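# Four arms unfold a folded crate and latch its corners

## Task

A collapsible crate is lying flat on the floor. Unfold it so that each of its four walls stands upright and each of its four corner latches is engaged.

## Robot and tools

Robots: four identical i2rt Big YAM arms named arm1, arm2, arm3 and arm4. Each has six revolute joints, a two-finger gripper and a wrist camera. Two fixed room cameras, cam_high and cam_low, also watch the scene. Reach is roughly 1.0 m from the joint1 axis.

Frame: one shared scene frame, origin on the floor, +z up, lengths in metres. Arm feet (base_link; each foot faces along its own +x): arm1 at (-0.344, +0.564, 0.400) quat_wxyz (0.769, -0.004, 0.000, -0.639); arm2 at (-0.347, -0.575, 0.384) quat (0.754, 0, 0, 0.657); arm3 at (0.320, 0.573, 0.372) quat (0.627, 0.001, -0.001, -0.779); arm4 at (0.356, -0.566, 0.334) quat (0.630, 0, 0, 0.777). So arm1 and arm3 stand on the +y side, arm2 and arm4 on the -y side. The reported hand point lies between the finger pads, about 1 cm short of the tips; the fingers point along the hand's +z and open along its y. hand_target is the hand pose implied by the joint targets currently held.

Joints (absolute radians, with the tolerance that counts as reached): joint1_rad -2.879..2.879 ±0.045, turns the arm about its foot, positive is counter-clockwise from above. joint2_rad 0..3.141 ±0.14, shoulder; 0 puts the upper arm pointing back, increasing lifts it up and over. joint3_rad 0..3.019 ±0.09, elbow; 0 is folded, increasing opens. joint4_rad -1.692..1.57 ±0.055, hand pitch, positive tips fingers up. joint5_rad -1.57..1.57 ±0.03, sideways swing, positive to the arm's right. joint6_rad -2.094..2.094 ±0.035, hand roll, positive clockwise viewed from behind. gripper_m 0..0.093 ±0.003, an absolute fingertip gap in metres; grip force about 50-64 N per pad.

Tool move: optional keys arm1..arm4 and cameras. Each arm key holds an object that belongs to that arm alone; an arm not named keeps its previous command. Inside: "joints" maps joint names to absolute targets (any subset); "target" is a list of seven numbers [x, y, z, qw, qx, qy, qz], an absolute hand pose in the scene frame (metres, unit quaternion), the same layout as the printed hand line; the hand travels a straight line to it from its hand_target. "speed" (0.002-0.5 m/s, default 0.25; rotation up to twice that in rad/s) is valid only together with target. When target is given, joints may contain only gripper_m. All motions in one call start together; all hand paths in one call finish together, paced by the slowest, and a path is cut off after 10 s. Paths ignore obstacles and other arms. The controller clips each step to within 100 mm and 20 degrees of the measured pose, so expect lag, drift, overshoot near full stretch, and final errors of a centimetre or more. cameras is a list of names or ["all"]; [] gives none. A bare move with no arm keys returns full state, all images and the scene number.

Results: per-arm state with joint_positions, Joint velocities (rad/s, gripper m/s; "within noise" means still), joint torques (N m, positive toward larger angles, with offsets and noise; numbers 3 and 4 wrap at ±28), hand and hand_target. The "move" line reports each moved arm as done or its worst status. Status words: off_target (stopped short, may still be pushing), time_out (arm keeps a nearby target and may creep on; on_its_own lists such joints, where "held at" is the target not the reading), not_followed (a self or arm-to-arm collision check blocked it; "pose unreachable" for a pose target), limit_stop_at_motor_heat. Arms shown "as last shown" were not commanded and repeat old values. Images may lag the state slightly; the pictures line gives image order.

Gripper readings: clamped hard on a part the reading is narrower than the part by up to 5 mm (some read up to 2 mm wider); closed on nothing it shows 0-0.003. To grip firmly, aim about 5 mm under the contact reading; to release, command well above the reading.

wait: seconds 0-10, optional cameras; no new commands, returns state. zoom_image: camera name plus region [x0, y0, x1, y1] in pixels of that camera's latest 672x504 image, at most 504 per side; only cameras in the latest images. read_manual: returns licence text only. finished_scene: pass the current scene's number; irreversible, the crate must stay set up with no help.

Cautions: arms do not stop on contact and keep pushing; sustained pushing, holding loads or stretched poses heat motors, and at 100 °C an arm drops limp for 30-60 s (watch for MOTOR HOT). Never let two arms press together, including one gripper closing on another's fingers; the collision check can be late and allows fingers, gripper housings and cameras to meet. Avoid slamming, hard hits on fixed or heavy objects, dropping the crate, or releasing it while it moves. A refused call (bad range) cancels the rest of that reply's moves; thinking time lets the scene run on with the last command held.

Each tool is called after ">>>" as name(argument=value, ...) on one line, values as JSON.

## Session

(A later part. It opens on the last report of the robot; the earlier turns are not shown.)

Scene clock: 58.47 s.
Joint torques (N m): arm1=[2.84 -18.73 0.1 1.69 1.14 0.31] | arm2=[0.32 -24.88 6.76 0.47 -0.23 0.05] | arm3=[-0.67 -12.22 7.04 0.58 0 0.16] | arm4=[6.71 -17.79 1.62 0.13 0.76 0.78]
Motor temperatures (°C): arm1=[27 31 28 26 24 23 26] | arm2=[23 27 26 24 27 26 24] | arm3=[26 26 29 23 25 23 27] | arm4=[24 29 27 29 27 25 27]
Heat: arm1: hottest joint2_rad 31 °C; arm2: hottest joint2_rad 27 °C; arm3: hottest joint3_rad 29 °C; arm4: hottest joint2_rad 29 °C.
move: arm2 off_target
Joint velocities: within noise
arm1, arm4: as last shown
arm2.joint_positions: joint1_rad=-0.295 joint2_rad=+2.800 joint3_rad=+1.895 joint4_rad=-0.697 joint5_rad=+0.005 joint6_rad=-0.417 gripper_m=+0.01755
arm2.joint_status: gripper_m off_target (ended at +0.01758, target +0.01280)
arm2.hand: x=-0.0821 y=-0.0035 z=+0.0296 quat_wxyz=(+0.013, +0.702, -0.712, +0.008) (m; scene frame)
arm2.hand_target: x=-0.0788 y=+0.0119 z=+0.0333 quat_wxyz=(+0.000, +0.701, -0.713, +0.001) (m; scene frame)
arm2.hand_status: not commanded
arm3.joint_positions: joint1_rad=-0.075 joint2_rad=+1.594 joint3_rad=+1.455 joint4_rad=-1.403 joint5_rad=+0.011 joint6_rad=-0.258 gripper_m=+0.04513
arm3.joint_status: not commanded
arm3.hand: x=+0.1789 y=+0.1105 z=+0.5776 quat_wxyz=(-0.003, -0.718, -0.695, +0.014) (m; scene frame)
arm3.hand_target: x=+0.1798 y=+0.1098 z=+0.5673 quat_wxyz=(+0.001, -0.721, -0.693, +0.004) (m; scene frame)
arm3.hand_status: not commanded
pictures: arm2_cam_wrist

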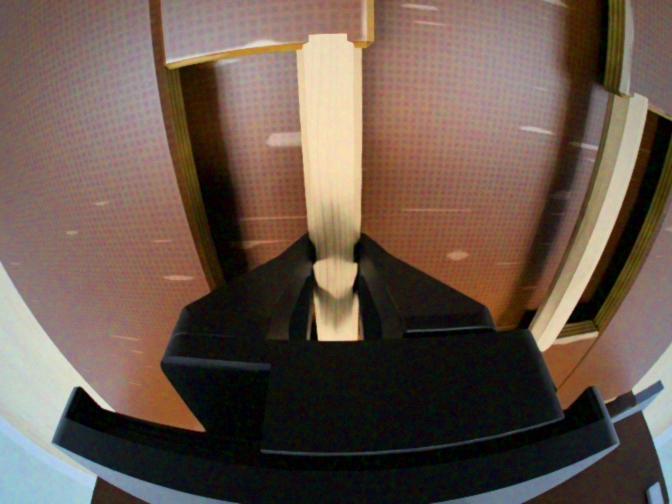

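>>> move(arm2={"target": [-0.095, 0.013, 0.118, -0.0609, 0.6952, -0.7136, 0.0625], "speed": 0.15, "joints": {"gripper_m": 0.0126}}, arm4={"target": [-0.007, -0.224, 0.253, -0.383, 0.924, -0.012, 0.005], "speed": 0.1})

>>> move(arm2={"target": [-0.143, 0.014, 0.195, -0.1331, 0.6851, -0.7031, 0.1367], "speed": 0.18, "joints": {"gripper_m": 0.0126}})

>>> move(arm2={"target": [-0.202, 0.016, 0.236, -0.1924, 0.6709, -0.6885, 0.1974], "speed": 0.16, "joints": {"gripper_m": 0.012}})

>>> move(arm2={"target": [-0.268, 0.018, 0.258, -0.2501, 0.6515, -0.6687, 0.2567], "speed": 0.12, "joints": {"gripper_m": 0.0115}}, arm3={"target": [0.024, -0.006, 0.115, 0, 0.716, 0.698, 0], "speed": 0.3, "joints": {"gripper_m": 0.045}}, cameras=["arm2_cam_wrist", "arm3_cam_wrist", "cam_high", "cam_low"])

Scene clock: 65.77 s.
Joint torques (N m): arm1=[3.25 -18.55 0.23 1.73 1.12 0.3] | arm2=[1.32 -30.15 3.58 -0.29 -0.32 0.33] | arm3=[-0.44 -12.28 6.91 0.64 0.01 0.11] | arm4=[4.95 -17.2 2.89 -0.2 0.41 0.52]
Motor temperatures (°C): arm1=[27 31 28 26 24 23 26] | arm2=[23 28 26 24 27 26 25] | arm3=[26 26 30 23 25 23 27] | arm4=[24 28 27 29 27 25 27]
Heat: arm1: hottest joint2_rad 31 °C; arm2: hottest joint2_rad 28 °C; arm3: hottest joint3_rad 30 °C; arm4: hottest joint4_rad 29 °C.
move: arm2 off_target; arm4 off_target
Joint velocities: within noise
arm1.joint_positions: joint1_rad=+0.801 joint2_rad=+2.134 joint3_rad=+0.750 joint4_rad=+0.284 joint5_rad=+0.637 joint6_rad=-0.702 gripper_m=+0.01451
arm1.joint_status: not commanded
arm1.hand: x=-0.0277 y=+0.2287 z=+0.2485 quat_wxyz=(+0.008, -0.018, -0.925, +0.379) (m; scene frame)
arm1.hand_target: x=-0.0258 y=+0.2450 z=+0.2517 quat_wxyz=(+0.005, -0.011, -0.924, +0.383) (m; scene frame)
arm1.hand_status: not commanded
arm2.joint_positions: joint1_rad=-0.240 joint2_rad=+2.660 joint3_rad=+1.734 joint4_rad=-0.613 joint5_rad=+0.174 joint6_rad=-0.367 gripper_m=+0.01756
arm2.joint_status: gripper_m off_target (ended at +0.01755, target +0.01260)
arm2.hand: x=-0.0882 y=-0.0037 z=+0.0794 quat_wxyz=(-0.050, +0.700, -0.708, +0.073) (m; scene frame)
arm2.hand_target: x=-0.0933 y=+0.0152 z=+0.1159 quat_wxyz=(-0.064, +0.695, -0.714, +0.061) (m; scene frame)
arm2.hand_status: off_target (0.043 m and 2.0 deg from the pose sent, 0.091 m and 10.6 deg at the start)
arm3: as last shown
arm4.joint_positions: joint1_rad=+0.781 joint2_rad=+1.995 joint3_rad=+0.866 joint4_rad=+0.040 joint5_rad=+0.659 joint6_rad=-0.708 gripper_m=+0.01640
arm4.joint_status: not commanded
arm4.hand: x=-0.0040 y=-0.2015 z=+0.2494 quat_wxyz=(-0.387, +0.922, -0.019, +0.008) (m; scene frame)
arm4.hand_target: x=-0.0057 y=-0.2233 z=+0.2516 quat_wxyz=(-0.382, +0.924, -0.011, +0.007) (m; scene frame)
arm4.hand_status: off_target (0.023 m and 1.0 deg from the pose sent, 0.023 m and 1.1 deg at the start)
pictures: none

Scene clock: 67.03 s.
Joint torques (N m): arm1=[2.84 -18.78 0.18 1.61 1.12 0.3] | arm2=[2.49 -28.34 4.37 -0.5 -0.27 0.47] | arm3=[-0.44 -11.75 6.99 0.5 -0.02 0.15] | arm4=[4.89 -17.2 2.89 -0.2 0.41 0.52]
Motor temperatures (°C): arm1=[27 31 28 26 24 23 26] | arm2=[23 28 26 24 27 26 25] | arm3=[26 26 30 23 25 23 27] | arm4=[24 28 27 29 27 25 27]
Heat: arm1: hottest joint2_rad 31 °C; arm2: hottest joint2_rad 28 °C; arm3: hottest joint3_rad 30 °C; arm4: hottest joint4_rad 29 °C.
move: arm2 off_target
Joint velocities: within noise
arm1, arm3, arm4: as last shown
arm2.joint_positions: joint1_rad=-0.124 joint2_rad=+2.473 joint3_rad=+1.568 joint4_rad=-0.614 joint5_rad=+0.389 joint6_rad=-0.263 gripper_m=+0.01710
arm2.joint_status: gripper_m off_target (ended at +0.01711, target +0.01260)
arm2.hand: x=-0.1253 y=-0.0035 z=+0.1612 quat_wxyz=(-0.119, +0.691, -0.696, +0.155) (m; scene frame)
arm2.hand_target: x=-0.1415 y=+0.0143 z=+0.1934 quat_wxyz=(-0.133, +0.686, -0.702, +0.138) (m; scene frame)
arm2.hand_status: off_target (0.042 m and 2.8 deg from the pose sent, 0.129 m and 12.1 deg at the start)
pictures: none

Scene clock: 68.33 s.
Joint torques (N m): arm1=[2.73 -18.9 0.28 1.69 1.16 0.32] | arm2=[3.43 -26.64 5.12 -0.25 -0.61 0.54] | arm3=[-0.67 -12.4 6.98 0.53 0.01 0.15] | arm4=[4.89 -17.2 2.88 -0.2 0.41 0.52]
Motor temperatures (°C): arm1=[27 31 28 26 24 23 26] | arm2=[23 29 26 24 27 26 25] | arm3=[26 26 30 23 25 23 27] | arm4=[24 28 27 29 27 25 27]
Heat: arm1: hottest joint2_rad 31 °C; arm2: hottest joint2_rad 29 °C; arm3: hottest joint3_rad 30 °C; arm4: hottest joint4_rad 29 °C.
move: arm2 off_target
Joint velocities: within noise
arm1, arm3, arm4: as last shown
arm2.joint_positions: joint1_rad=+0.007 joint2_rad=+2.389 joint3_rad=+1.512 joint4_rad=-0.691 joint5_rad=+0.579 joint6_rad=-0.121 gripper_m=+0.01681
arm2.joint_status: gripper_m off_target (ended at +0.01681, target +0.01200)
arm2.hand: x=-0.1759 y=-0.0029 z=+0.2108 quat_wxyz=(-0.177, +0.675, -0.681, +0.225) (m; scene frame)
arm2.hand_target: x=-0.2006 y=+0.0156 z=+0.2358 quat_wxyz=(-0.191, +0.671, -0.688, +0.198) (m; scene frame)
arm2.hand_status: off_target (0.041 m and 3.8 deg from the pose sent, 0.109 m and 10.0 deg at the start)
pictures: none

Scene clock: 71.13 s.
Joint torques (N m): arm1=[2.84 -18.08 0.28 1.55 1.15 0.32] | arm2=[3.78 -24.94 6.68 -0.42 -0.8 0.44] | arm3=[-0.91 -18.73 7.65 -0.14 -0.03 -0.03] | arm4=[4.89 -17.14 2.88 -0.18 0.41 0.52]
Motor temperatures (°C): arm1=[27 31 28 26 24 23 26] | arm2=[23 29 26 24 27 26 25] | arm3=[26 26 30 23 25 23 27] | arm4=[24 28 27 29 27 25 27]
Heat: arm1: hottest joint2_rad 31 °C; arm2: hottest joint2_rad 29 °C; arm3: hottest joint3_rad 30 °C; arm4: hottest joint4_rad 29 °C.
move: arm2 off_target; arm3 off_target
Joint velocities: within noise
arm1, arm4: as last shown
arm2.joint_positions: joint1_rad=+0.156 joint2_rad=+2.380 joint3_rad=+1.525 joint4_rad=-0.829 joint5_rad=+0.760 joint6_rad=+0.082 gripper_m=+0.01683
arm2.joint_status: gripper_m off_target (ended at +0.01683, target +0.01150)
arm2.hand: x=-0.2376 y=-0.0017 z=+0.2403 quat_wxyz=(-0.240, +0.650, -0.661, +0.287) (m; scene frame)
arm2.hand_target: x=-0.2676 y=+0.0188 z=+0.2580 quat_wxyz=(-0.252, +0.652, -0.668, +0.255) (m; scene frame)
arm2.hand_status: off_target (0.040 m and 3.8 deg from the pose sent, 0.106 m and 9.7 deg at the start)
arm3.joint_positions: joint1_rad=-0.250 joint2_rad=+2.570 joint3_rad=+1.756 joint4_rad=-0.753 joint5_rad=+0.002 joint6_rad=-0.439 gripper_m=+0.04513
arm3.joint_status: all done
arm3.hand: x=+0.0331 y=+0.0019 z=+0.1230 quat_wxyz=(-0.001, -0.716, -0.698, +0.001) (m; scene frame)
arm3.hand_target: x=+0.0259 y=-0.0011 z=+0.1152 quat_wxyz=(-0.002, -0.716, -0.698, -0.001) (m; scene frame)
arm3.hand_status: off_target (0.014 m and 0.1 deg from the pose sent, 0.502 m and 1.7 deg at the start)
pictures: arm2_cam_wrist, arm3_cam_wrist, cam_high, cam_low

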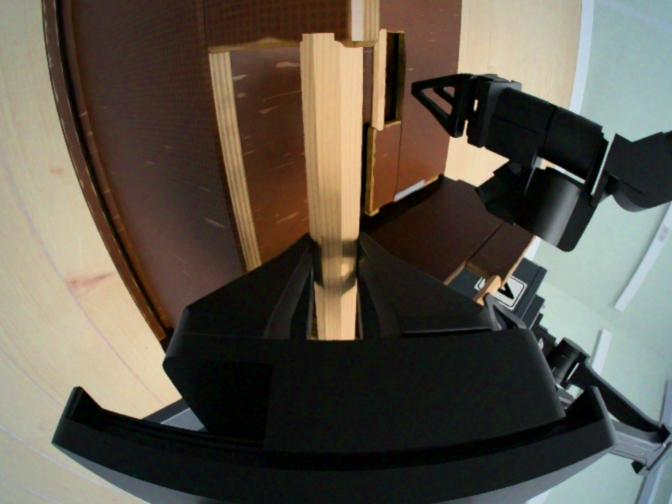

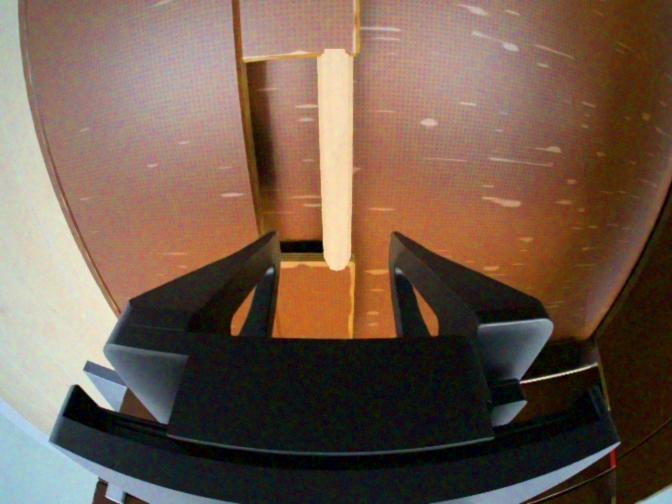

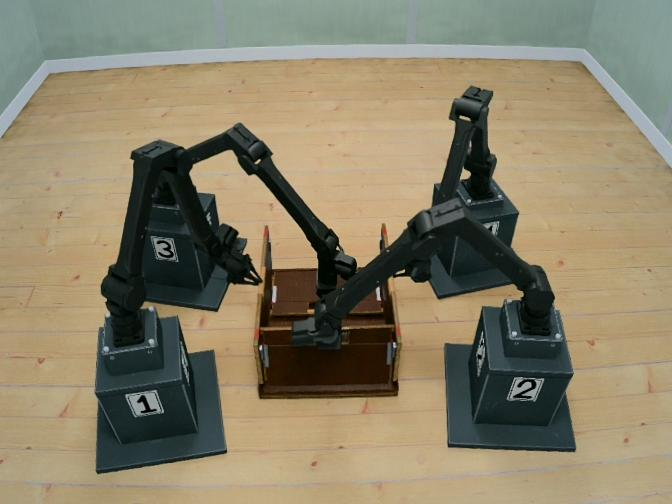

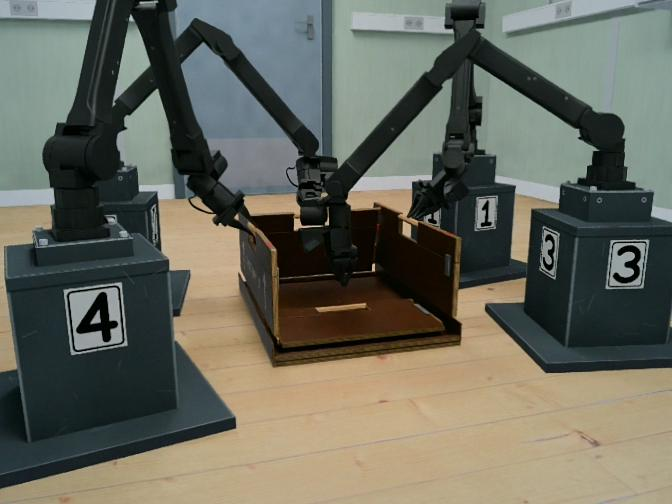

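>>> move(arm2={"target": [-0.325, 0.019, 0.266, -0.2671, 0.6448, -0.6618, 0.2741], "speed": 0.08, "joints": {"gripper_m": 0.0115}}, arm3={"target": [0.022, -0.005, 0.022, 0, 0.716, 0.698, 0], "speed": 0.1})

>>> move(arm2={"target": [-0.355, 0.019, 0.267, -0.2671, 0.6448, -0.6618, 0.2741], "speed": 0.07}, arm3={"joints": {"gripper_m": 0.0128}}, cameras=["arm3_cam_wrist", "cam_high"])

>>> zoom_image(camera="cam_high", region=[240, 220, 420, 410])

Scene clock: 75.30 s.
Joint torques (N m): arm1=[3.25 -18.32 0.24 1.7 1.11 0.32] | arm2=[3.72 -24.29 7.49 -0.68 -0.46 0.38] | arm3=[-1.85 -17.79 7.3 0.5 0.08 -0.01] | arm4=[4.89 -17.2 2.88 -0.2 0.41 0.52]
Motor temperatures (°C): arm1=[27 31 28 26 24 23 26] | arm2=[23 29 26 24 27 26 25] | arm3=[26 26 30 23 25 23 27] | arm4=[24 29 27 29 27 25 27]
Heat: arm1: hottest joint2_rad 31 °C; arm2: hottest joint2_rad 29 °C; arm3: hottest joint3_rad 30 °C; arm4: hottest joint2_rad 29 °C.
move: arm2 off_target; arm3 off_target
Joint velocities: within noise
arm1, arm4: as last shown
arm1.joint_positions: joint1_rad=+0.801 joint2_rad=+2.134 joint3_rad=+0.750 joint4_rad=+0.284 joint5_rad=+0.637 joint6_rad=-0.701 gripper_m=+0.01451
arm1.hand_target: x=-0.0259 y=+0.2450 z=+0.2517 quat_wxyz=(+0.004, -0.012, -0.924, +0.383) (m; scene frame)
arm2.joint_positions: joint1_rad=+0.261 joint2_rad=+2.398 joint3_rad=+1.578 joint4_rad=-0.976 joint5_rad=+0.789 joint6_rad=+0.240 gripper_m=+0.01684
arm2.joint_status: gripper_m off_target (ended at +0.01685, target +0.01150)
arm2.hand: x=-0.2933 y=-0.0011 z=+0.2502 quat_wxyz=(-0.256, +0.642, -0.656, +0.303) (m; scene frame)
arm2.hand_target: x=-0.3237 y=+0.0181 z=+0.2659 quat_wxyz=(-0.267, +0.645, -0.662, +0.274) (m; scene frame)
arm2.hand_status: off_target (0.041 m and 3.6 deg from the pose sent, 0.093 m and 3.5 deg at the start)
arm3.joint_positions: joint1_rad=-0.250 joint2_rad=+2.771 joint3_rad=+1.904 joint4_rad=-0.710 joint5_rad=+0.002 joint6_rad=-0.442 gripper_m=+0.04513
arm3.joint_status: not commanded
arm3.hand: x=+0.0310 y=-0.0028 z=+0.0359 quat_wxyz=(+0.001, -0.715, -0.699, -0.003) (m; scene frame)
arm3.hand_target: x=+0.0226 y=-0.0040 z=+0.0228 quat_wxyz=(+0.000, -0.716, -0.698, +0.001) (m; scene frame)
arm3.hand_status: off_target (0.017 m and 0.4 deg from the pose sent, 0.102 m and 0.1 deg at the start)
pictures: none

Scene clock: 76.37 s.
Joint torques (N m): arm1=[2.55 -18.73 0.28 1.68 1.01 0.31] | arm2=[7.24 -24.94 7.64 -0.9 -0.87 0.58] | arm3=[-1.55 -18.37 7.32 0.57 0.25 0.03] | arm4=[4.89 -17.2 2.89 -0.2 0.42 0.52]
Motor temperatures (°C): arm1=[27 31 28 26 24 23 26] | arm2=[23 29 26 24 27 26 25] | arm3=[26 26 30 23 25 23 27] | arm4=[24 29 27 29 27 25 27]
Heat: arm1: hottest joint2_rad 31 °C; arm2: hottest joint2_rad 29 °C; arm3: hottest joint3_rad 30 °C; arm4: hottest joint2_rad 29 °C.
move: arm2 off_target; arm3 off_target
Joint velocities: within noise
arm1.joint_positions: joint1_rad=+0.801 joint2_rad=+2.136 joint3_rad=+0.750 joint4_rad=+0.285 joint5_rad=+0.640 joint6_rad=-0.701 gripper_m=+0.01450
arm1.joint_status: not commanded
arm1.hand: x=-0.0282 y=+0.2285 z=+0.2483 quat_wxyz=(+0.009, -0.019, -0.925, +0.380) (m; scene frame)
arm1.hand_target: x=-0.0259 y=+0.2450 z=+0.2515 quat_wxyz=(+0.004, -0.012, -0.924, +0.383) (m; scene frame)
arm1.hand_status: not commanded
arm2.joint_positions: joint1_rad=+0.270 joint2_rad=+2.414 joint3_rad=+1.607 joint4_rad=-1.030 joint5_rad=+0.786 joint6_rad=+0.284 gripper_m=+0.01684
arm2.joint_status: not commanded
arm2.hand: x=-0.2989 y=-0.0014 z=+0.2504 quat_wxyz=(-0.252, +0.635, -0.661, +0.310) (m; scene frame)
arm2.hand_target: x=-0.3536 y=+0.0165 z=+0.2666 quat_wxyz=(-0.266, +0.646, -0.661, +0.273) (m; scene frame)
arm2.hand_status: off_target (0.062 m and 4.6 deg from the pose sent, 0.067 m and 3.6 deg at the start)
arm3.joint_positions: joint1_rad=-0.250 joint2_rad=+2.771 joint3_rad=+1.904 joint4_rad=-0.710 joint5_rad=-0.008 joint6_rad=-0.456 gripper_m=+0.01697
arm3.joint_status: gripper_m off_target (ended at +0.01699, target +0.01280)
arm3.hand: x=+0.0324 y=-0.0035 z=+0.0359 quat_wxyz=(-0.004, -0.710, -0.704, -0.005) (m; scene frame)
arm3.hand_target: x=+0.0235 y=-0.0045 z=+0.0228 quat_wxyz=(-0.003, -0.713, -0.702, +0.000) (m; scene frame)
arm3.hand_status: not commanded
arm4: as last shown
pictures: arm3_cam_wrist, cam_high

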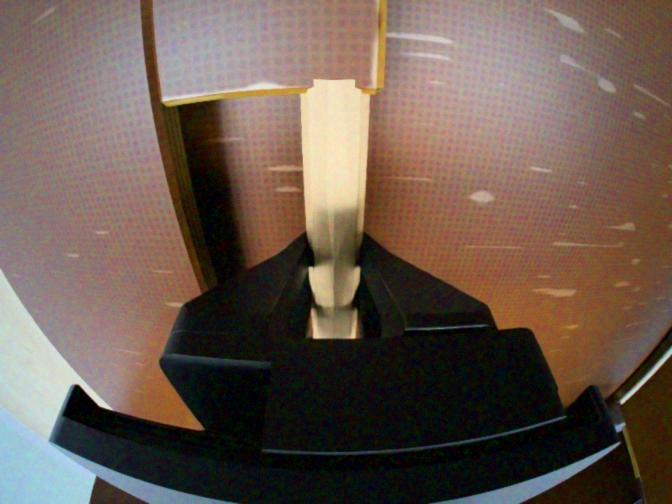

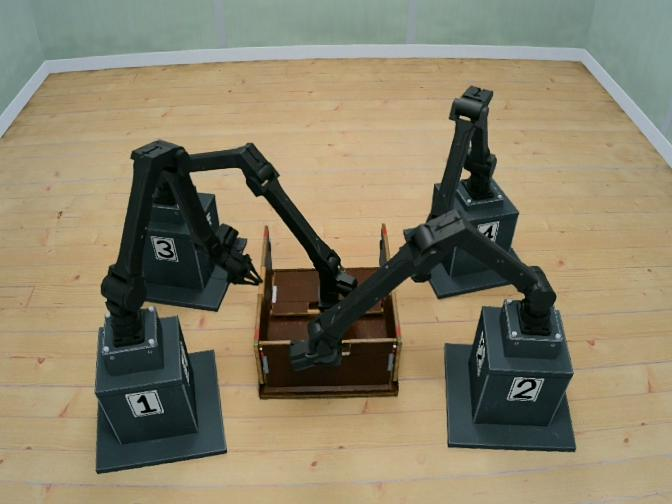

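Scaled by 2.653 from the camera's 672x504 image, which has a finer 960x720 frame.

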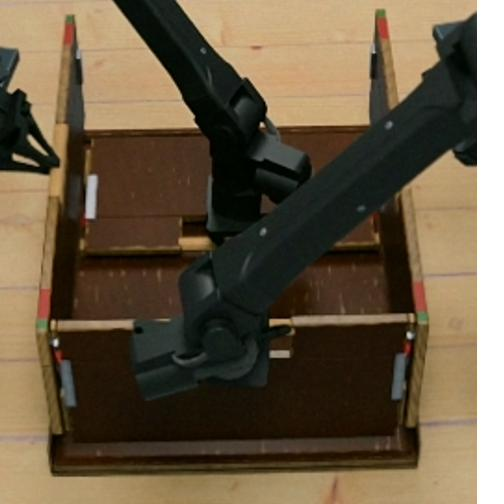

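>>> move(arm3={"target": [0.053, -0.005, 0.132, -0.0625, 0.7136, 0.6952, -0.0609], "speed": 0.15, "joints": {"gripper_m": 0.0125}}, arm2={"target": [-0.318, 0.016, 0.262, -0.2671, 0.6448, -0.6618, 0.2741], "speed": 0.1})

>>> move(arm3={"target": [0.106, -0.006, 0.207, -0.1367, 0.7031, 0.6851, -0.1331], "speed": 0.18, "joints": {"gripper_m": 0.0125}})

>>> move(arm3={"target": [0.171, -0.008, 0.254, -0.1974, 0.6885, 0.6709, -0.1924], "speed": 0.16, "joints": {"gripper_m": 0.012}})

>>> move(arm3={"target": [0.236, -0.009, 0.277, -0.2567, 0.6687, 0.6515, -0.2501], "speed": 0.12, "joints": {"gripper_m": 0.0115}})

>>> move(arm3={"target": [0.285, -0.010, 0.276, -0.2741, 0.6618, 0.6448, -0.2671], "speed": 0.08})

>>> move(arm3={"target": [0.318, -0.010, 0.274, -0.2741, 0.6618, 0.6448, -0.2671], "speed": 0.07}, cameras=["cam_high", "cam_low"])

>>> zoom_image(camera="cam_low", region=[220, 190, 480, 375])

>>> zoom_image(camera="cam_high", region=[240, 210, 420, 410])

Scene clock: 84.33 s.
Joint torques (N m): arm1=[2.9 -18.84 0.13 1.7 0.98 0.31] | arm2=[2.14 -25.47 5.3 0.91 -0.48 0] | arm3=[0.32 -23.65 2.88 -0.39 -0.01 0.26] | arm4=[4.89 -17.2 2.88 -0.2 0.42 0.52]
Motor temperatures (°C): arm1=[27 31 28 26 24 23 26] | arm2=[24 29 26 24 27 26 25] | arm3=[26 27 30 23 25 23 27] | arm4=[24 29 27 29 27 25 28]
Heat: arm1: hottest joint2_rad 31 °C; arm2: hottest joint2_rad 29 °C; arm3: hottest joint3_rad 30 °C; arm4: hottest joint2_rad 29 °C.
move: arm2 off_target; arm3 off_target
Joint velocities: within noise
arm1, arm4: as last shown
arm2.joint_positions: joint1_rad=+0.270 joint2_rad=+2.409 joint3_rad=+1.594 joint4_rad=-1.010 joint5_rad=+0.792 joint6_rad=+0.260 gripper_m=+0.01684
arm2.joint_status: not commanded
arm2.hand: x=-0.2981 y=-0.0019 z=+0.2500 quat_wxyz=(-0.254, +0.641, -0.654, +0.310) (m; scene frame)
arm2.hand_target: x=-0.3176 y=+0.0138 z=+0.2629 quat_wxyz=(-0.265, +0.646, -0.660, +0.278) (m; scene frame)
arm2.hand_status: off_target (0.029 m and 4.5 deg from the pose sent, 0.028 m and 4.6 deg at the start)
arm3.joint_positions: joint1_rad=-0.182 joint2_rad=+2.578 joint3_rad=+1.699 joint4_rad=-0.626 joint5_rad=+0.181 joint6_rad=-0.386 gripper_m=+0.01674
arm3.joint_status: gripper_m off_target (ended at +0.01674, target +0.01250)
arm3.hand: x=+0.0445 y=-0.0025 z=+0.1074 quat_wxyz=(+0.070, -0.710, -0.697, +0.064) (m; scene frame)
arm3.hand_target: x=+0.0526 y=-0.0078 z=+0.1308 quat_wxyz=(+0.065, -0.712, -0.696, +0.066) (m; scene frame)
arm3.hand_status: off_target (0.026 m and 1.0 deg from the pose sent, 0.098 m and 10.7 deg at the start)
pictures: none

Scene clock: 85.53 s.
Joint torques (N m): arm1=[2.96 -18.67 -0.03 1.68 0.98 0.36] | arm2=[2.2 -25.47 5.33 0.96 -0.48 0] | arm3=[0.73 -23.12 3.56 -0.98 0.03 0.29] | arm4=[4.89 -17.2 2.89 -0.2 0.42 0.52]
Motor temperatures (°C): arm1=[27 32 28 26 24 23 26] | arm2=[24 29 26 24 27 26 25] | arm3=[26 27 30 23 25 23 27] | arm4=[24 29 27 29 27 25 28]
Heat: arm1: hottest joint2_rad 32 °C; arm2: hottest joint2_rad 29 °C; arm3: hottest joint3_rad 30 °C; arm4: hottest joint2_rad 29 °C.
move: arm3 off_target
Joint velocities: within noise
arm1, arm2, arm4: as last shown
arm3.joint_positions: joint1_rad=-0.060 joint2_rad=+2.403 joint3_rad=+1.538 joint4_rad=-0.616 joint5_rad=+0.387 joint6_rad=-0.267 gripper_m=+0.01614
arm3.joint_status: gripper_m off_target (ended at +0.01613, target +0.01250)
arm3.hand: x=+0.0898 y=-0.0016 z=+0.1811 quat_wxyz=(+0.145, -0.702, -0.685, +0.132) (m; scene frame)
arm3.hand_target: x=+0.1024 y=-0.0054 z=+0.2052 quat_wxyz=(+0.138, -0.704, -0.684, +0.133) (m; scene frame)
arm3.hand_status: off_target (0.031 m and 0.9 deg from the pose sent, 0.117 m and 11.1 deg at the start)
pictures: none

Scene clock: 86.80 s.
Joint torques (N m): arm1=[3.19 -18.26 0.18 1.62 1.03 0.32] | arm2=[2.14 -25.41 5.33 0.95 -0.48 0] | arm3=[2.08 -22.36 4.11 -1.09 -0.13 0.26] | arm4=[4.89 -17.2 2.88 -0.2 0.42 0.52]
Motor temperatures (°C): arm1=[27 32 28 26 24 23 26] | arm2=[24 29 26 24 27 26 25] | arm3=[26 27 30 23 25 23 27] | arm4=[24 29 27 29 27 25 28]
Heat: arm1: hottest joint2_rad 32 °C; arm2: hottest joint2_rad 29 °C; arm3: hottest joint3_rad 30 °C; arm4: hottest joint2_rad 29 °C.
move: arm3 off_target
Joint velocities: within noise
arm1, arm2: as last shown
arm3.joint_positions: joint1_rad=+0.088 joint2_rad=+2.323 joint3_rad=+1.481 joint4_rad=-0.693 joint5_rad=+0.577 joint6_rad=-0.100 gripper_m=+0.01616
arm3.joint_status: gripper_m off_target (ended at +0.01616, target +0.01200)
arm3.hand: x=+0.1506 y=-0.0019 z=+0.2269 quat_wxyz=(+0.211, -0.691, -0.665, +0.189) (m; scene frame)
arm3.hand_target: x=+0.1699 y=-0.0094 z=+0.2537 quat_wxyz=(+0.198, -0.688, -0.671, +0.193) (m; scene frame)
arm3.hand_status: off_target (0.034 m and 1.8 deg from the pose sent, 0.109 m and 9.5 deg at the start)
arm4.joint_positions: joint1_rad=+0.781 joint2_rad=+1.995 joint3_rad=+0.866 joint4_rad=+0.040 joint5_rad=+0.659 joint6_rad=-0.708 gripper_m=+0.01640
arm4.joint_status: not commanded
arm4.hand: x=-0.0040 y=-0.2015 z=+0.2494 quat_wxyz=(-0.387, +0.922, -0.019, +0.008) (m; scene frame)
arm4.hand_target: x=-0.0057 y=-0.2233 z=+0.2516 quat_wxyz=(-0.382, +0.924, -0.011, +0.007) (m; scene frame)
arm4.hand_status: not commanded
pictures: none

Scene clock: 88.17 s.
Joint torques (N m): arm1=[2.9 -18.32 0.17 1.61 0.95 0.38] | arm2=[2.14 -25.41 5.38 0.95 -0.53 0.01] | arm3=[3.02 -21.83 5.98 -2.67 0.15 0.39] | arm4=[4.89 -17.2 2.88 -0.21 0.41 0.52]
Motor temperatures (°C): arm1=[27 32 28 26 24 23 26] | arm2=[24 29 26 24 27 26 25] | arm3=[26 27 30 23 25 23 27] | arm4=[24 29 27 29 27 25 28]
Heat: arm1: hottest joint2_rad 32 °C; arm2: hottest joint2_rad 29 °C; arm3: hottest joint3_rad 30 °C; arm4: hottest joint2_rad 29 °C.
move: arm3 off_target
Joint velocities: within noise
arm1.joint_positions: joint1_rad=+0.801 joint2_rad=+2.136 joint3_rad=+0.750 joint4_rad=+0.285 joint5_rad=+0.642 joint6_rad=-0.701 gripper_m=+0.01450
arm1.joint_status: not commanded
arm1.hand: x=-0.0284 y=+0.2284 z=+0.2484 quat_wxyz=(+0.009, -0.019, -0.924, +0.381) (m; scene frame)
arm1.hand_target: x=-0.0260 y=+0.2448 z=+0.2516 quat_wxyz=(+0.004, -0.012, -0.924, +0.383) (m; scene frame)
arm1.hand_status: not commanded
arm2: as last shown
arm2.hand_target: x=-0.3178 y=+0.0141 z=+0.2630 quat_wxyz=(-0.265, +0.646, -0.660, +0.277) (m; scene frame)
arm3.joint_positions: joint1_rad=+0.226 joint2_rad=+2.322 joint3_rad=+1.483 joint4_rad=-0.791 joint5_rad=+0.744 joint6_rad=+0.079 gripper_m=+0.01620
arm3.joint_status: gripper_m off_target (ended at +0.01620, target +0.01150)
arm3.hand: x=+0.2082 y=-0.0008 z=+0.2464 quat_wxyz=(+0.265, -0.674, -0.644, +0.249) (m; scene frame)
arm3.hand_target: x=+0.2342 y=-0.0099 z=+0.2757 quat_wxyz=(+0.256, -0.669, -0.652, +0.251) (m; scene frame)
arm3.hand_status: off_target (0.042 m and 1.4 deg from the pose sent, 0.099 m and 9.2 deg at the start)
arm4.joint_positions: joint1_rad=+0.781 joint2_rad=+1.995 joint3_rad=+0.866 joint4_rad=+0.038 joint5_rad=+0.659 joint6_rad=-0.708 gripper_m=+0.01640
arm4.joint_status: not commanded
arm4.hand: x=-0.0038 y=-0.2016 z=+0.2493 quat_wxyz=(-0.386, +0.922, -0.019, +0.009) (m; scene frame)
arm4.hand_target: x=-0.0056 y=-0.2236 z=+0.2515 quat_wxyz=(-0.382, +0.924, -0.010, +0.008) (m; scene frame)
arm4.hand_status: not commanded
pictures: none

Scene clock: 89.47 s.
Joint torques (N m): arm1=[3.43 -18.55 0.39 1.61 0.83 0.34] | arm2=[2.26 -25.41 5.55 0.96 -0.66 0.04] | arm3=[4.42 -20.84 7.01 -3 0.32 0.53] | arm4=[5.25 -17.2 2.86 -0.21 0.26 0.52]
Motor temperatures (°C): arm1=[27 32 28 26 24 23 26] | arm2=[24 29 26 24 27 26 25] | arm3=[26 27 30 23 25 23 27] | arm4=[24 29 27 29 27 25 28]
Heat: arm1: hottest joint2_rad 32 °C; arm2: hottest joint2_rad 29 °C; arm3: hottest joint3_rad 30 °C; arm4: hottest joint2_rad 29 °C.
move: arm3 off_target
Joint velocities: within noise
arm1.joint_positions: joint1_rad=+0.803 joint2_rad=+2.136 joint3_rad=+0.747 joint4_rad=+0.285 joint5_rad=+0.645 joint6_rad=-0.701 gripper_m=+0.01450
arm1.joint_status: not commanded
arm1.hand: x=-0.0297 y=+0.2295 z=+0.2482 quat_wxyz=(+0.011, -0.018, -0.924, +0.381) (m; scene frame)
arm1.hand_target: x=-0.0266 y=+0.2449 z=+0.2515 quat_wxyz=(+0.005, -0.012, -0.924, +0.383) (m; scene frame)
arm1.hand_status: not commanded
arm2.joint_positions: joint1_rad=+0.268 joint2_rad=+2.409 joint3_rad=+1.591 joint4_rad=-1.010 joint5_rad=+0.795 joint6_rad=+0.257 gripper_m=+0.01684
arm2.joint_status: not commanded
arm2.hand: x=-0.2966 y=-0.0032 z=+0.2497 quat_wxyz=(-0.254, +0.642, -0.653, +0.312) (m; scene frame)
arm2.hand_target: x=-0.3174 y=+0.0138 z=+0.2626 quat_wxyz=(-0.264, +0.646, -0.660, +0.278) (m; scene frame)
arm2.hand_status: not commanded
arm3.joint_positions: joint1_rad=+0.301 joint2_rad=+2.345 joint3_rad=+1.518 joint4_rad=-0.903 joint5_rad=+0.773 joint6_rad=+0.200 gripper_m=+0.01620
arm3.joint_status: not commanded
arm3.hand: x=+0.2470 y=+0.0028 z=+0.2482 quat_wxyz=(+0.283, -0.670, -0.637, +0.256) (m; scene frame)
arm3.hand_target: x=+0.2843 y=-0.0088 z=+0.2731 quat_wxyz=(+0.272, -0.662, -0.646, +0.265) (m; scene frame)
arm3.hand_status: off_target (0.049 m and 2.1 deg from the pose sent, 0.083 m and 2.8 deg at the start)
arm4.joint_positions: joint1_rad=+0.777 joint2_rad=+1.995 joint3_rad=+0.866 joint4_rad=+0.035 joint5_rad=+0.663 joint6_rad=-0.708 gripper_m=+0.01640
arm4.joint_status: not commanded
arm4.hand: x=-0.0011 y=-0.1999 z=+0.2494 quat_wxyz=(-0.387, +0.922, -0.021, +0.012) (m; scene frame)
arm4.hand_target: x=-0.0047 y=-0.2236 z=+0.2512 quat_wxyz=(-0.381, +0.924, -0.010, +0.009) (m; scene frame)
arm4.hand_status: not commanded
pictures: none

Scene clock: 90.60 s.
Joint torques (N m): arm1=[3.19 -18.78 0.27 1.72 0.86 0.33] | arm2=[2.32 -25.29 5.53 0.96 -0.66 0.04] | arm3=[8.35 -20.54 7.06 -3.37 0.17 0.85] | arm4=[5.25 -17.2 2.88 -0.21 0.26 0.52]
Motor temperatures (°C): arm1=[27 32 28 26 24 23 26] | arm2=[24 29 26 24 27 26 25] | arm3=[26 27 30 23 25 23 28] | arm4=[24 29 27 29 27 25 28]
Heat: arm1: hottest joint2_rad 32 °C; arm2: hottest joint2_rad 29 °C; arm3: hottest joint3_rad 30 °C; arm4: hottest joint2_rad 29 °C.
move: arm3 off_target
Joint velocities: within noise
arm1, arm2, arm4: as last shown
arm3.joint_positions: joint1_rad=+0.304 joint2_rad=+2.360 joint3_rad=+1.544 joint4_rad=-0.951 joint5_rad=+0.782 joint6_rad=+0.233 gripper_m=+0.01621
arm3.joint_status: not commanded
arm3.hand: x=+0.2476 y=+0.0031 z=+0.2485 quat_wxyz=(+0.294, -0.672, -0.631, +0.254) (m; scene frame)
arm3.hand_target: x=+0.3136 y=-0.0082 z=+0.2733 quat_wxyz=(+0.274, -0.659, -0.646, +0.271) (m; scene frame)
arm3.hand_status: off_target (0.076 m and 3.4 deg from the pose sent, 0.077 m and 2.1 deg at the start)
pictures: cam_high, cam_low

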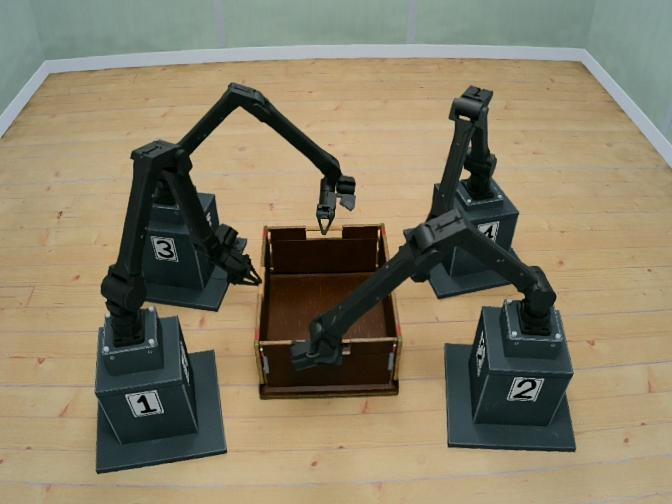

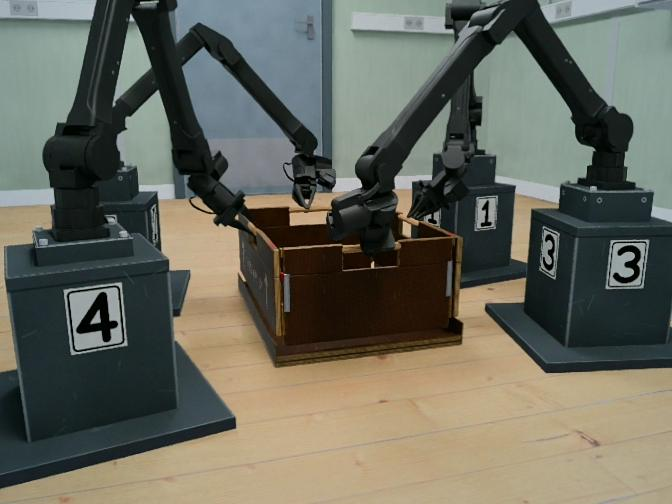

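Scaled by 1.938 from the camera's 672x504 image, which has a finer 960x720 frame.

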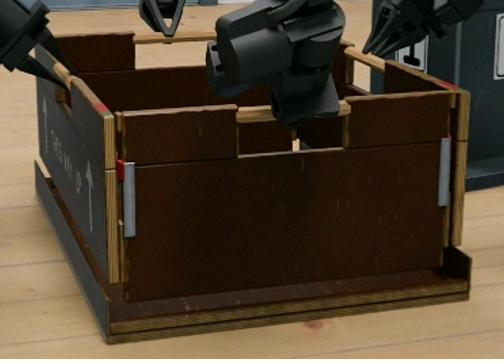

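Scaled by 2.520 from the camera's 672x504 image, which has a finer 960x720 frame.

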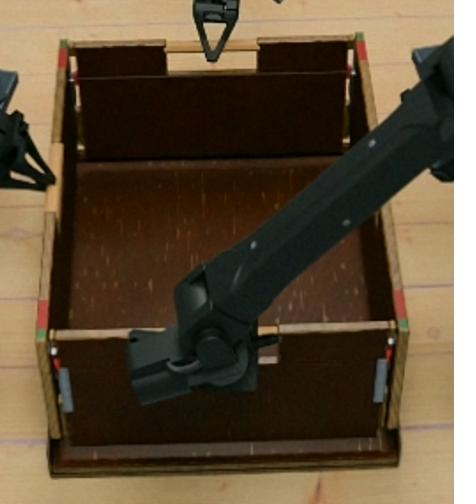

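>>> move(arm2={"target": [-0.255, 0.010, 0.260, -0.2671, 0.6448, -0.6618, 0.2741], "speed": 0.1}, arm3={"target": [0.205, -0.006, 0.262, -0.2741, 0.6618, 0.6448, -0.2671], "speed": 0.12}, cameras=["cam_high", "cam_low"])

>>> zoom_image(camera="cam_high", region=[240, 210, 420, 410])

Scene clock: 94.20 s.
Joint torques (N m): arm1=[3.02 -18.55 0.32 1.59 0.87 0.32] | arm2=[-5.19 -23.88 5.5 1.51 0.18 -0.26] | arm3=[-4.89 -20.6 4.36 1.25 1.01 -0.61] | arm4=[5.25 -17.2 2.86 -0.21 0.26 0.52]
Motor temperatures (°C): arm1=[27 32 28 26 24 23 26] | arm2=[24 29 26 24 27 26 25] | arm3=[26 27 30 23 25 23 28] | arm4=[24 29 27 29 27 25 28]
Heat: arm1: hottest joint2_rad 32 °C; arm2: hottest joint2_rad 29 °C; arm3: hottest joint3_rad 30 °C; arm4: hottest joint2_rad 29 °C.
move: arm2 off_target; arm3 off_target
Joint velocities: within noise
arm1, arm4: as last shown
arm2.joint_positions: joint1_rad=+0.261 joint2_rad=+2.361 joint3_rad=+1.507 joint4_rad=-0.864 joint5_rad=+0.783 joint6_rad=+0.156 gripper_m=+0.01684
arm2.joint_status: not commanded
arm2.hand: x=-0.2938 y=-0.0036 z=+0.2498 quat_wxyz=(-0.263, +0.662, -0.642, +0.284) (m; scene frame)
arm2.hand_target: x=-0.2631 y=+0.0090 z=+0.2596 quat_wxyz=(-0.267, +0.646, -0.662, +0.270) (m; scene frame)
arm2.hand_status: off_target (0.042 m and 3.2 deg from the pose sent, 0.045 m and 4.8 deg at the start)
arm3.joint_positions: joint1_rad=+0.293 joint2_rad=+2.328 joint3_rad=+1.484 joint4_rad=-0.836 joint5_rad=+0.770 joint6_rad=+0.147 gripper_m=+0.01620
arm3.joint_status: not commanded
arm3.hand: x=+0.2431 y=+0.0021 z=+0.2474 quat_wxyz=(+0.272, -0.663, -0.647, +0.261) (m; scene frame)
arm3.hand_target: x=+0.2126 y=-0.0039 z=+0.2610 quat_wxyz=(+0.274, -0.662, -0.646, +0.264) (m; scene frame)
arm3.hand_status: off_target (0.042 m and 0.8 deg from the pose sent, 0.046 m and 3.4 deg at the start)
pictures: cam_high, cam_low

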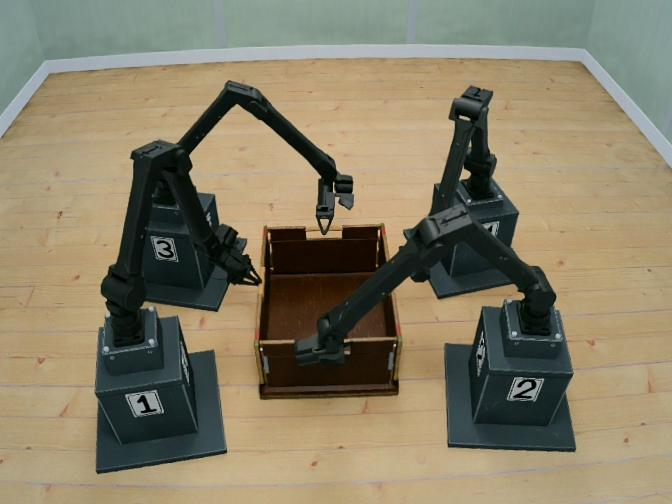

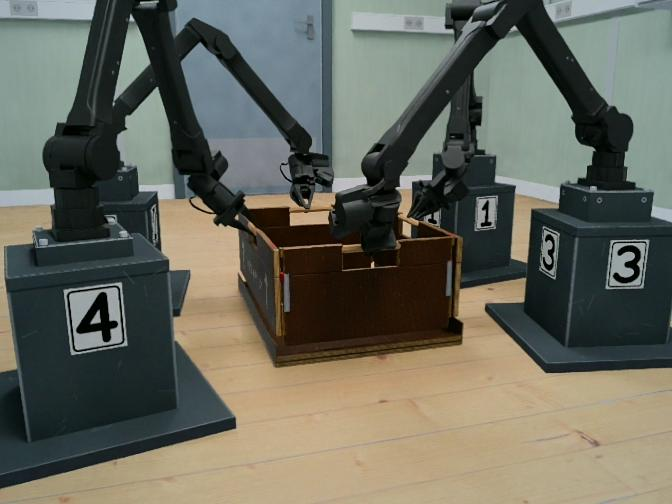

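Scaled by 2.520 from the camera's 672x504 image, which has a finer 960x720 frame.

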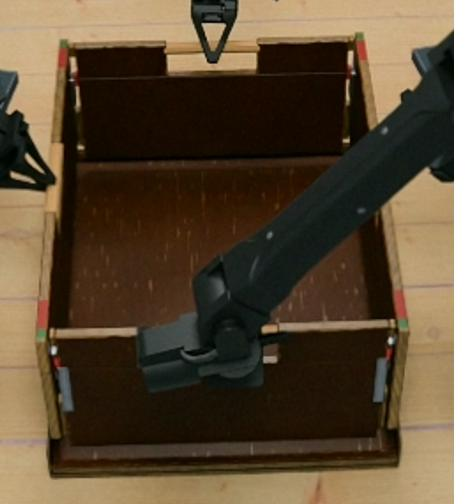

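>>> move(arm1={"target": [-0.028, 0.231, 0.249, -0.005, 0.012, 0.924, -0.383], "speed": 0.1}, arm4={"target": [-0.003, -0.204, 0.2505, -0.383, 0.924, -0.012, 0.005], "speed": 0.1}, arm2={"target": [-0.303, 0.004, 0.257, -0.2671, 0.6448, -0.6618, 0.2741], "speed": 0.1}, arm3={"target": [0.253, 0.0, 0.255, -0.2741, 0.6618, 0.6448, -0.2671], "speed": 0.1})

>>> move(arm1={"joints": {"gripper_m": 0.036}}, arm2={"joints": {"gripper_m": 0.04}}, arm3={"joints": {"gripper_m": 0.04}}, arm4={"joints": {"gripper_m": 0.036}}, cameras=["all"])

Scene clock: 97.00 s.
Joint torques (N m): arm1=[0.21 -17.85 1.46 2.32 0.31 0.08] | arm2=[0.79 -22.77 6.5 -0.72 0.07 0.39] | arm3=[0.44 -19.31 5.22 -0.61 1.02 0.21] | arm4=[2.37 -16.03 4.26 1.2 -0.11 0.17]
Motor temperatures (°C): arm1=[27 32 28 26 24 23 26] | arm2=[24 29 26 24 27 26 25] | arm3=[26 27 30 23 26 23 28] | arm4=[24 29 27 29 27 25 28]
Heat: arm1: hottest joint2_rad 32 °C; arm2: hottest joint2_rad 29 °C; arm3: hottest joint3_rad 30 °C; arm4: hottest joint2_rad 29 °C.
move: arm1 done; arm2 off_target; arm3 off_target; arm4 done
Joint velocities: within noise
arm1.joint_positions: joint1_rad=+0.801 joint2_rad=+2.136 joint3_rad=+0.747 joint4_rad=+0.290 joint5_rad=+0.642 joint6_rad=-0.709 gripper_m=+0.01450
arm1.joint_status: not commanded
arm1.hand: x=-0.0291 y=+0.2288 z=+0.2483 quat_wxyz=(+0.010, -0.016, -0.924, +0.381) (m; scene frame)
arm1.hand_target: x=-0.0280 y=+0.2309 z=+0.2491 quat_wxyz=(+0.005, -0.012, -0.924, +0.383) (m; scene frame)
arm1.hand_status: done (0.003 m and 0.8 deg from the pose sent, 0.002 m and 1.0 deg at the start)
arm2.joint_positions: joint1_rad=+0.261 joint2_rad=+2.364 joint3_rad=+1.515 joint4_rad=-0.880 joint5_rad=+0.781 joint6_rad=+0.185 gripper_m=+0.01684
arm2.joint_status: not commanded
arm2.hand: x=-0.2939 y=-0.0037 z=+0.2501 quat_wxyz=(-0.264, +0.654, -0.650, +0.283) (m; scene frame)
arm2.hand_target: x=-0.3021 y=+0.0055 z=+0.2566 quat_wxyz=(-0.268, +0.647, -0.660, +0.272) (m; scene frame)
arm2.hand_status: off_target (0.014 m and 2.0 deg from the pose sent, 0.014 m and 3.2 deg at the start)
arm3.joint_positions: joint1_rad=+0.295 joint2_rad=+2.328 joint3_rad=+1.484 joint4_rad=-0.839 joint5_rad=+0.770 joint6_rad=+0.156 gripper_m=+0.01621
arm3.joint_status: not commanded
arm3.hand: x=+0.2440 y=+0.0026 z=+0.2474 quat_wxyz=(+0.272, -0.665, -0.644, +0.262) (m; scene frame)
arm3.hand_target: x=+0.2505 y=-0.0012 z=+0.2547 quat_wxyz=(+0.273, -0.661, -0.646, +0.268) (m; scene frame)
arm3.hand_status: off_target (0.012 m and 0.8 deg from the pose sent, 0.013 m and 0.8 deg at the start)
arm4.joint_positions: joint1_rad=+0.774 joint2_rad=+1.995 joint3_rad=+0.865 joint4_rad=+0.038 joint5_rad=+0.655 joint6_rad=-0.722 gripper_m=+0.01640
arm4.joint_status: not commanded
arm4.hand: x=-0.0006 y=-0.1996 z=+0.2486 quat_wxyz=(-0.385, +0.923, -0.016, +0.013) (m; scene frame)
arm4.hand_target: x=-0.0027 y=-0.2049 z=+0.2501 quat_wxyz=(-0.383, +0.924, -0.011, +0.006) (m; scene frame)
arm4.hand_status: done (0.005 m and 1.0 deg from the pose sent, 0.005 m and 1.4 deg at the start)
pictures: none

Scene clock: 97.70 s.
Joint torques (N m): arm1=[0.09 -17.26 1.63 2.04 0.36 0.07] | arm2=[0.85 -23.36 6.67 -0.25 0.37 0.17] | arm3=[0.62 -18.84 5.2 -0.35 0.73 0.2] | arm4=[1.96 -15.56 4.45 1.2 0.11 0.17]
Motor temperatures (°C): arm1=[27 32 28 26 24 23 26] | arm2=[24 29 26 24 27 26 25] | arm3=[26 27 30 23 26 23 28] | arm4=[24 29 27 29 27 25 28]
Heat: arm1: hottest joint2_rad 32 °C; arm2: hottest joint2_rad 29 °C; arm3: hottest joint3_rad 30 °C; arm4: hottest joint2_rad 29 °C.
move: arm1 done; arm2 done; arm3 done; arm4 done
Joint velocities: within noise
arm1.joint_positions: joint1_rad=+0.814 joint2_rad=+2.136 joint3_rad=+0.744 joint4_rad=+0.294 joint5_rad=+0.640 joint6_rad=-0.709 gripper_m=+0.03594
arm1.joint_status: all done
arm1.hand: x=-0.0256 y=+0.2333 z=+0.2481 quat_wxyz=(+0.007, -0.010, -0.924, +0.381) (m; scene frame)
arm1.hand_target: x=-0.0249 y=+0.2348 z=+0.2488 quat_wxyz=(+0.003, -0.006, -0.924, +0.382) (m; scene frame)
arm1.hand_status: not commanded
arm2.joint_positions: joint1_rad=+0.262 joint2_rad=+2.364 joint3_rad=+1.515 joint4_rad=-0.900 joint5_rad=+0.774 joint6_rad=+0.208 gripper_m=+0.03987
arm2.joint_status: all done
arm2.hand: x=-0.2952 y=-0.0078 z=+0.2498 quat_wxyz=(-0.259, +0.650, -0.656, +0.285) (m; scene frame)
arm2.hand_target: x=-0.3027 y=+0.0037 z=+0.2567 quat_wxyz=(-0.266, +0.648, -0.659, +0.275) (m; scene frame)
arm2.hand_status: not commanded
arm3.joint_positions: joint1_rad=+0.298 joint2_rad=+2.326 joint3_rad=+1.484 joint4_rad=-0.854 joint5_rad=+0.776 joint6_rad=+0.157 gripper_m=+0.03987
arm3.joint_status: all done
arm3.hand: x=+0.2447 y=+0.0048 z=+0.2494 quat_wxyz=(+0.278, -0.662, -0.646, +0.260) (m; scene frame)
arm3.hand_target: x=+0.2522 y=-0.0004 z=+0.2557 quat_wxyz=(+0.275, -0.660, -0.647, +0.266) (m; scene frame)
arm3.hand_status: not commanded
arm4.joint_positions: joint1_rad=+0.783 joint2_rad=+1.989 joint3_rad=+0.863 joint4_rad=+0.038 joint5_rad=+0.648 joint6_rad=-0.722 gripper_m=+0.03594
arm4.joint_status: all done
arm4.hand: x=-0.0053 y=-0.2033 z=+0.2504 quat_wxyz=(-0.383, +0.923, -0.011, +0.007) (m; scene frame)
arm4.hand_target: x=-0.0059 y=-0.2074 z=+0.2507 quat_wxyz=(-0.383, +0.924, -0.008, +0.003) (m; scene frame)
arm4.hand_status: not commanded
pictures: arm1_cam_wrist, arm2_cam_wrist, arm3_cam_wrist, arm4_cam_wrist, cam_high, cam_low

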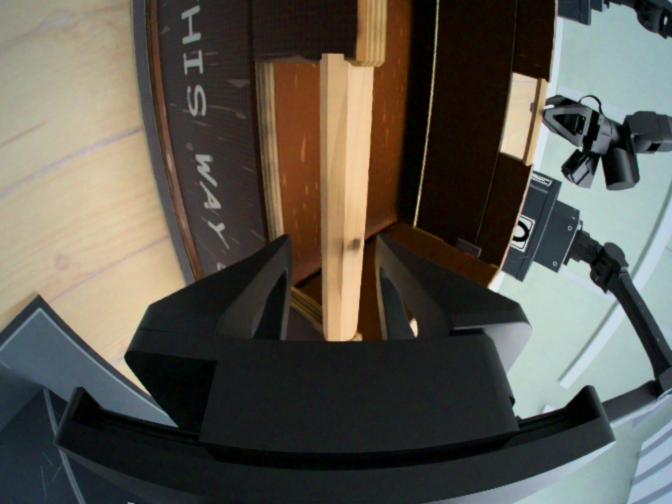

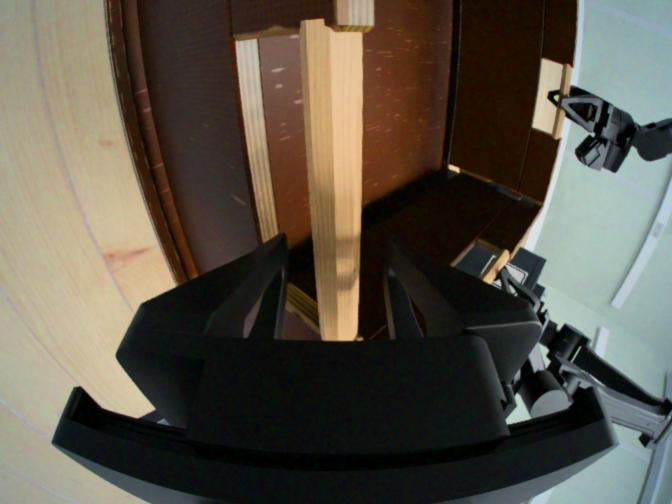

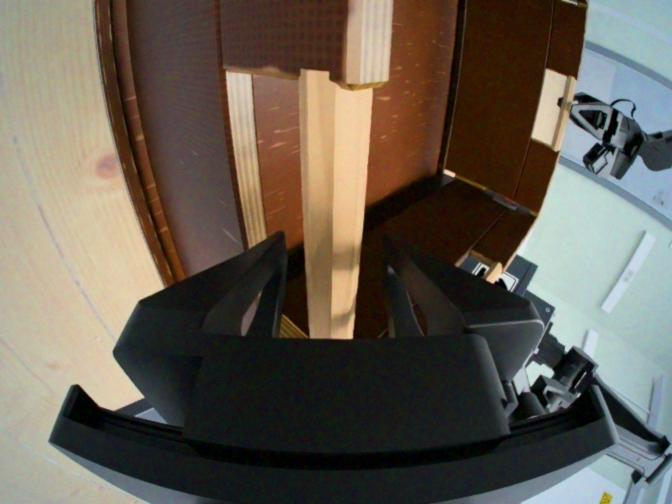

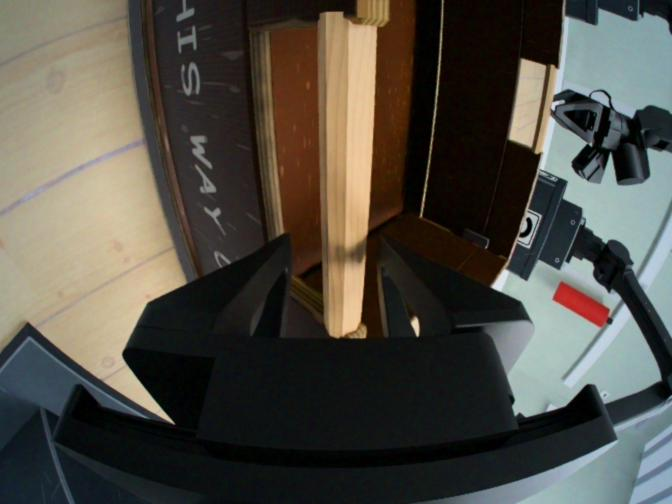

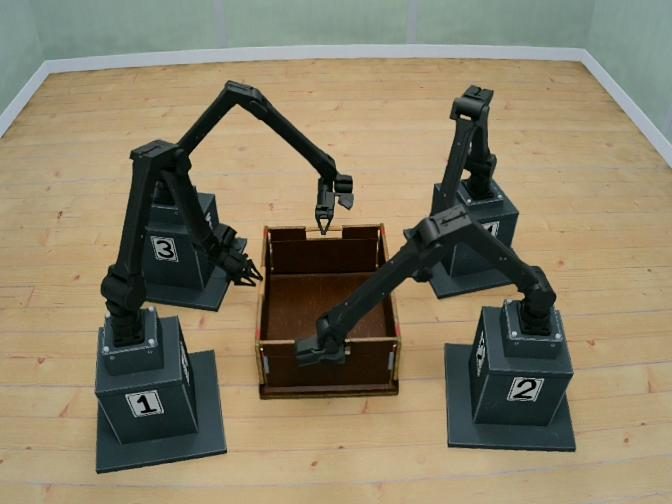

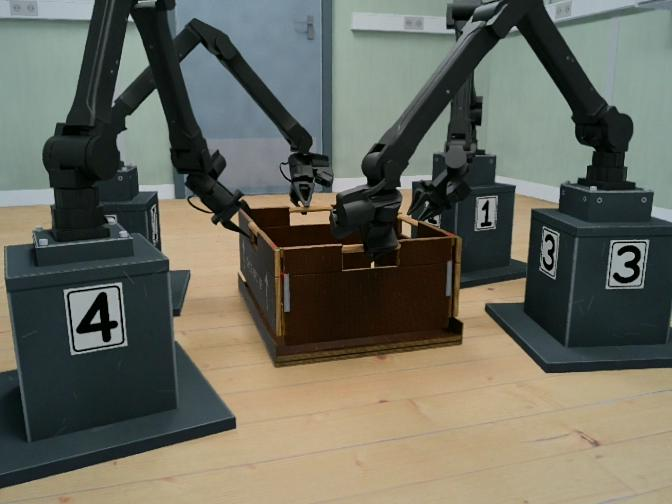

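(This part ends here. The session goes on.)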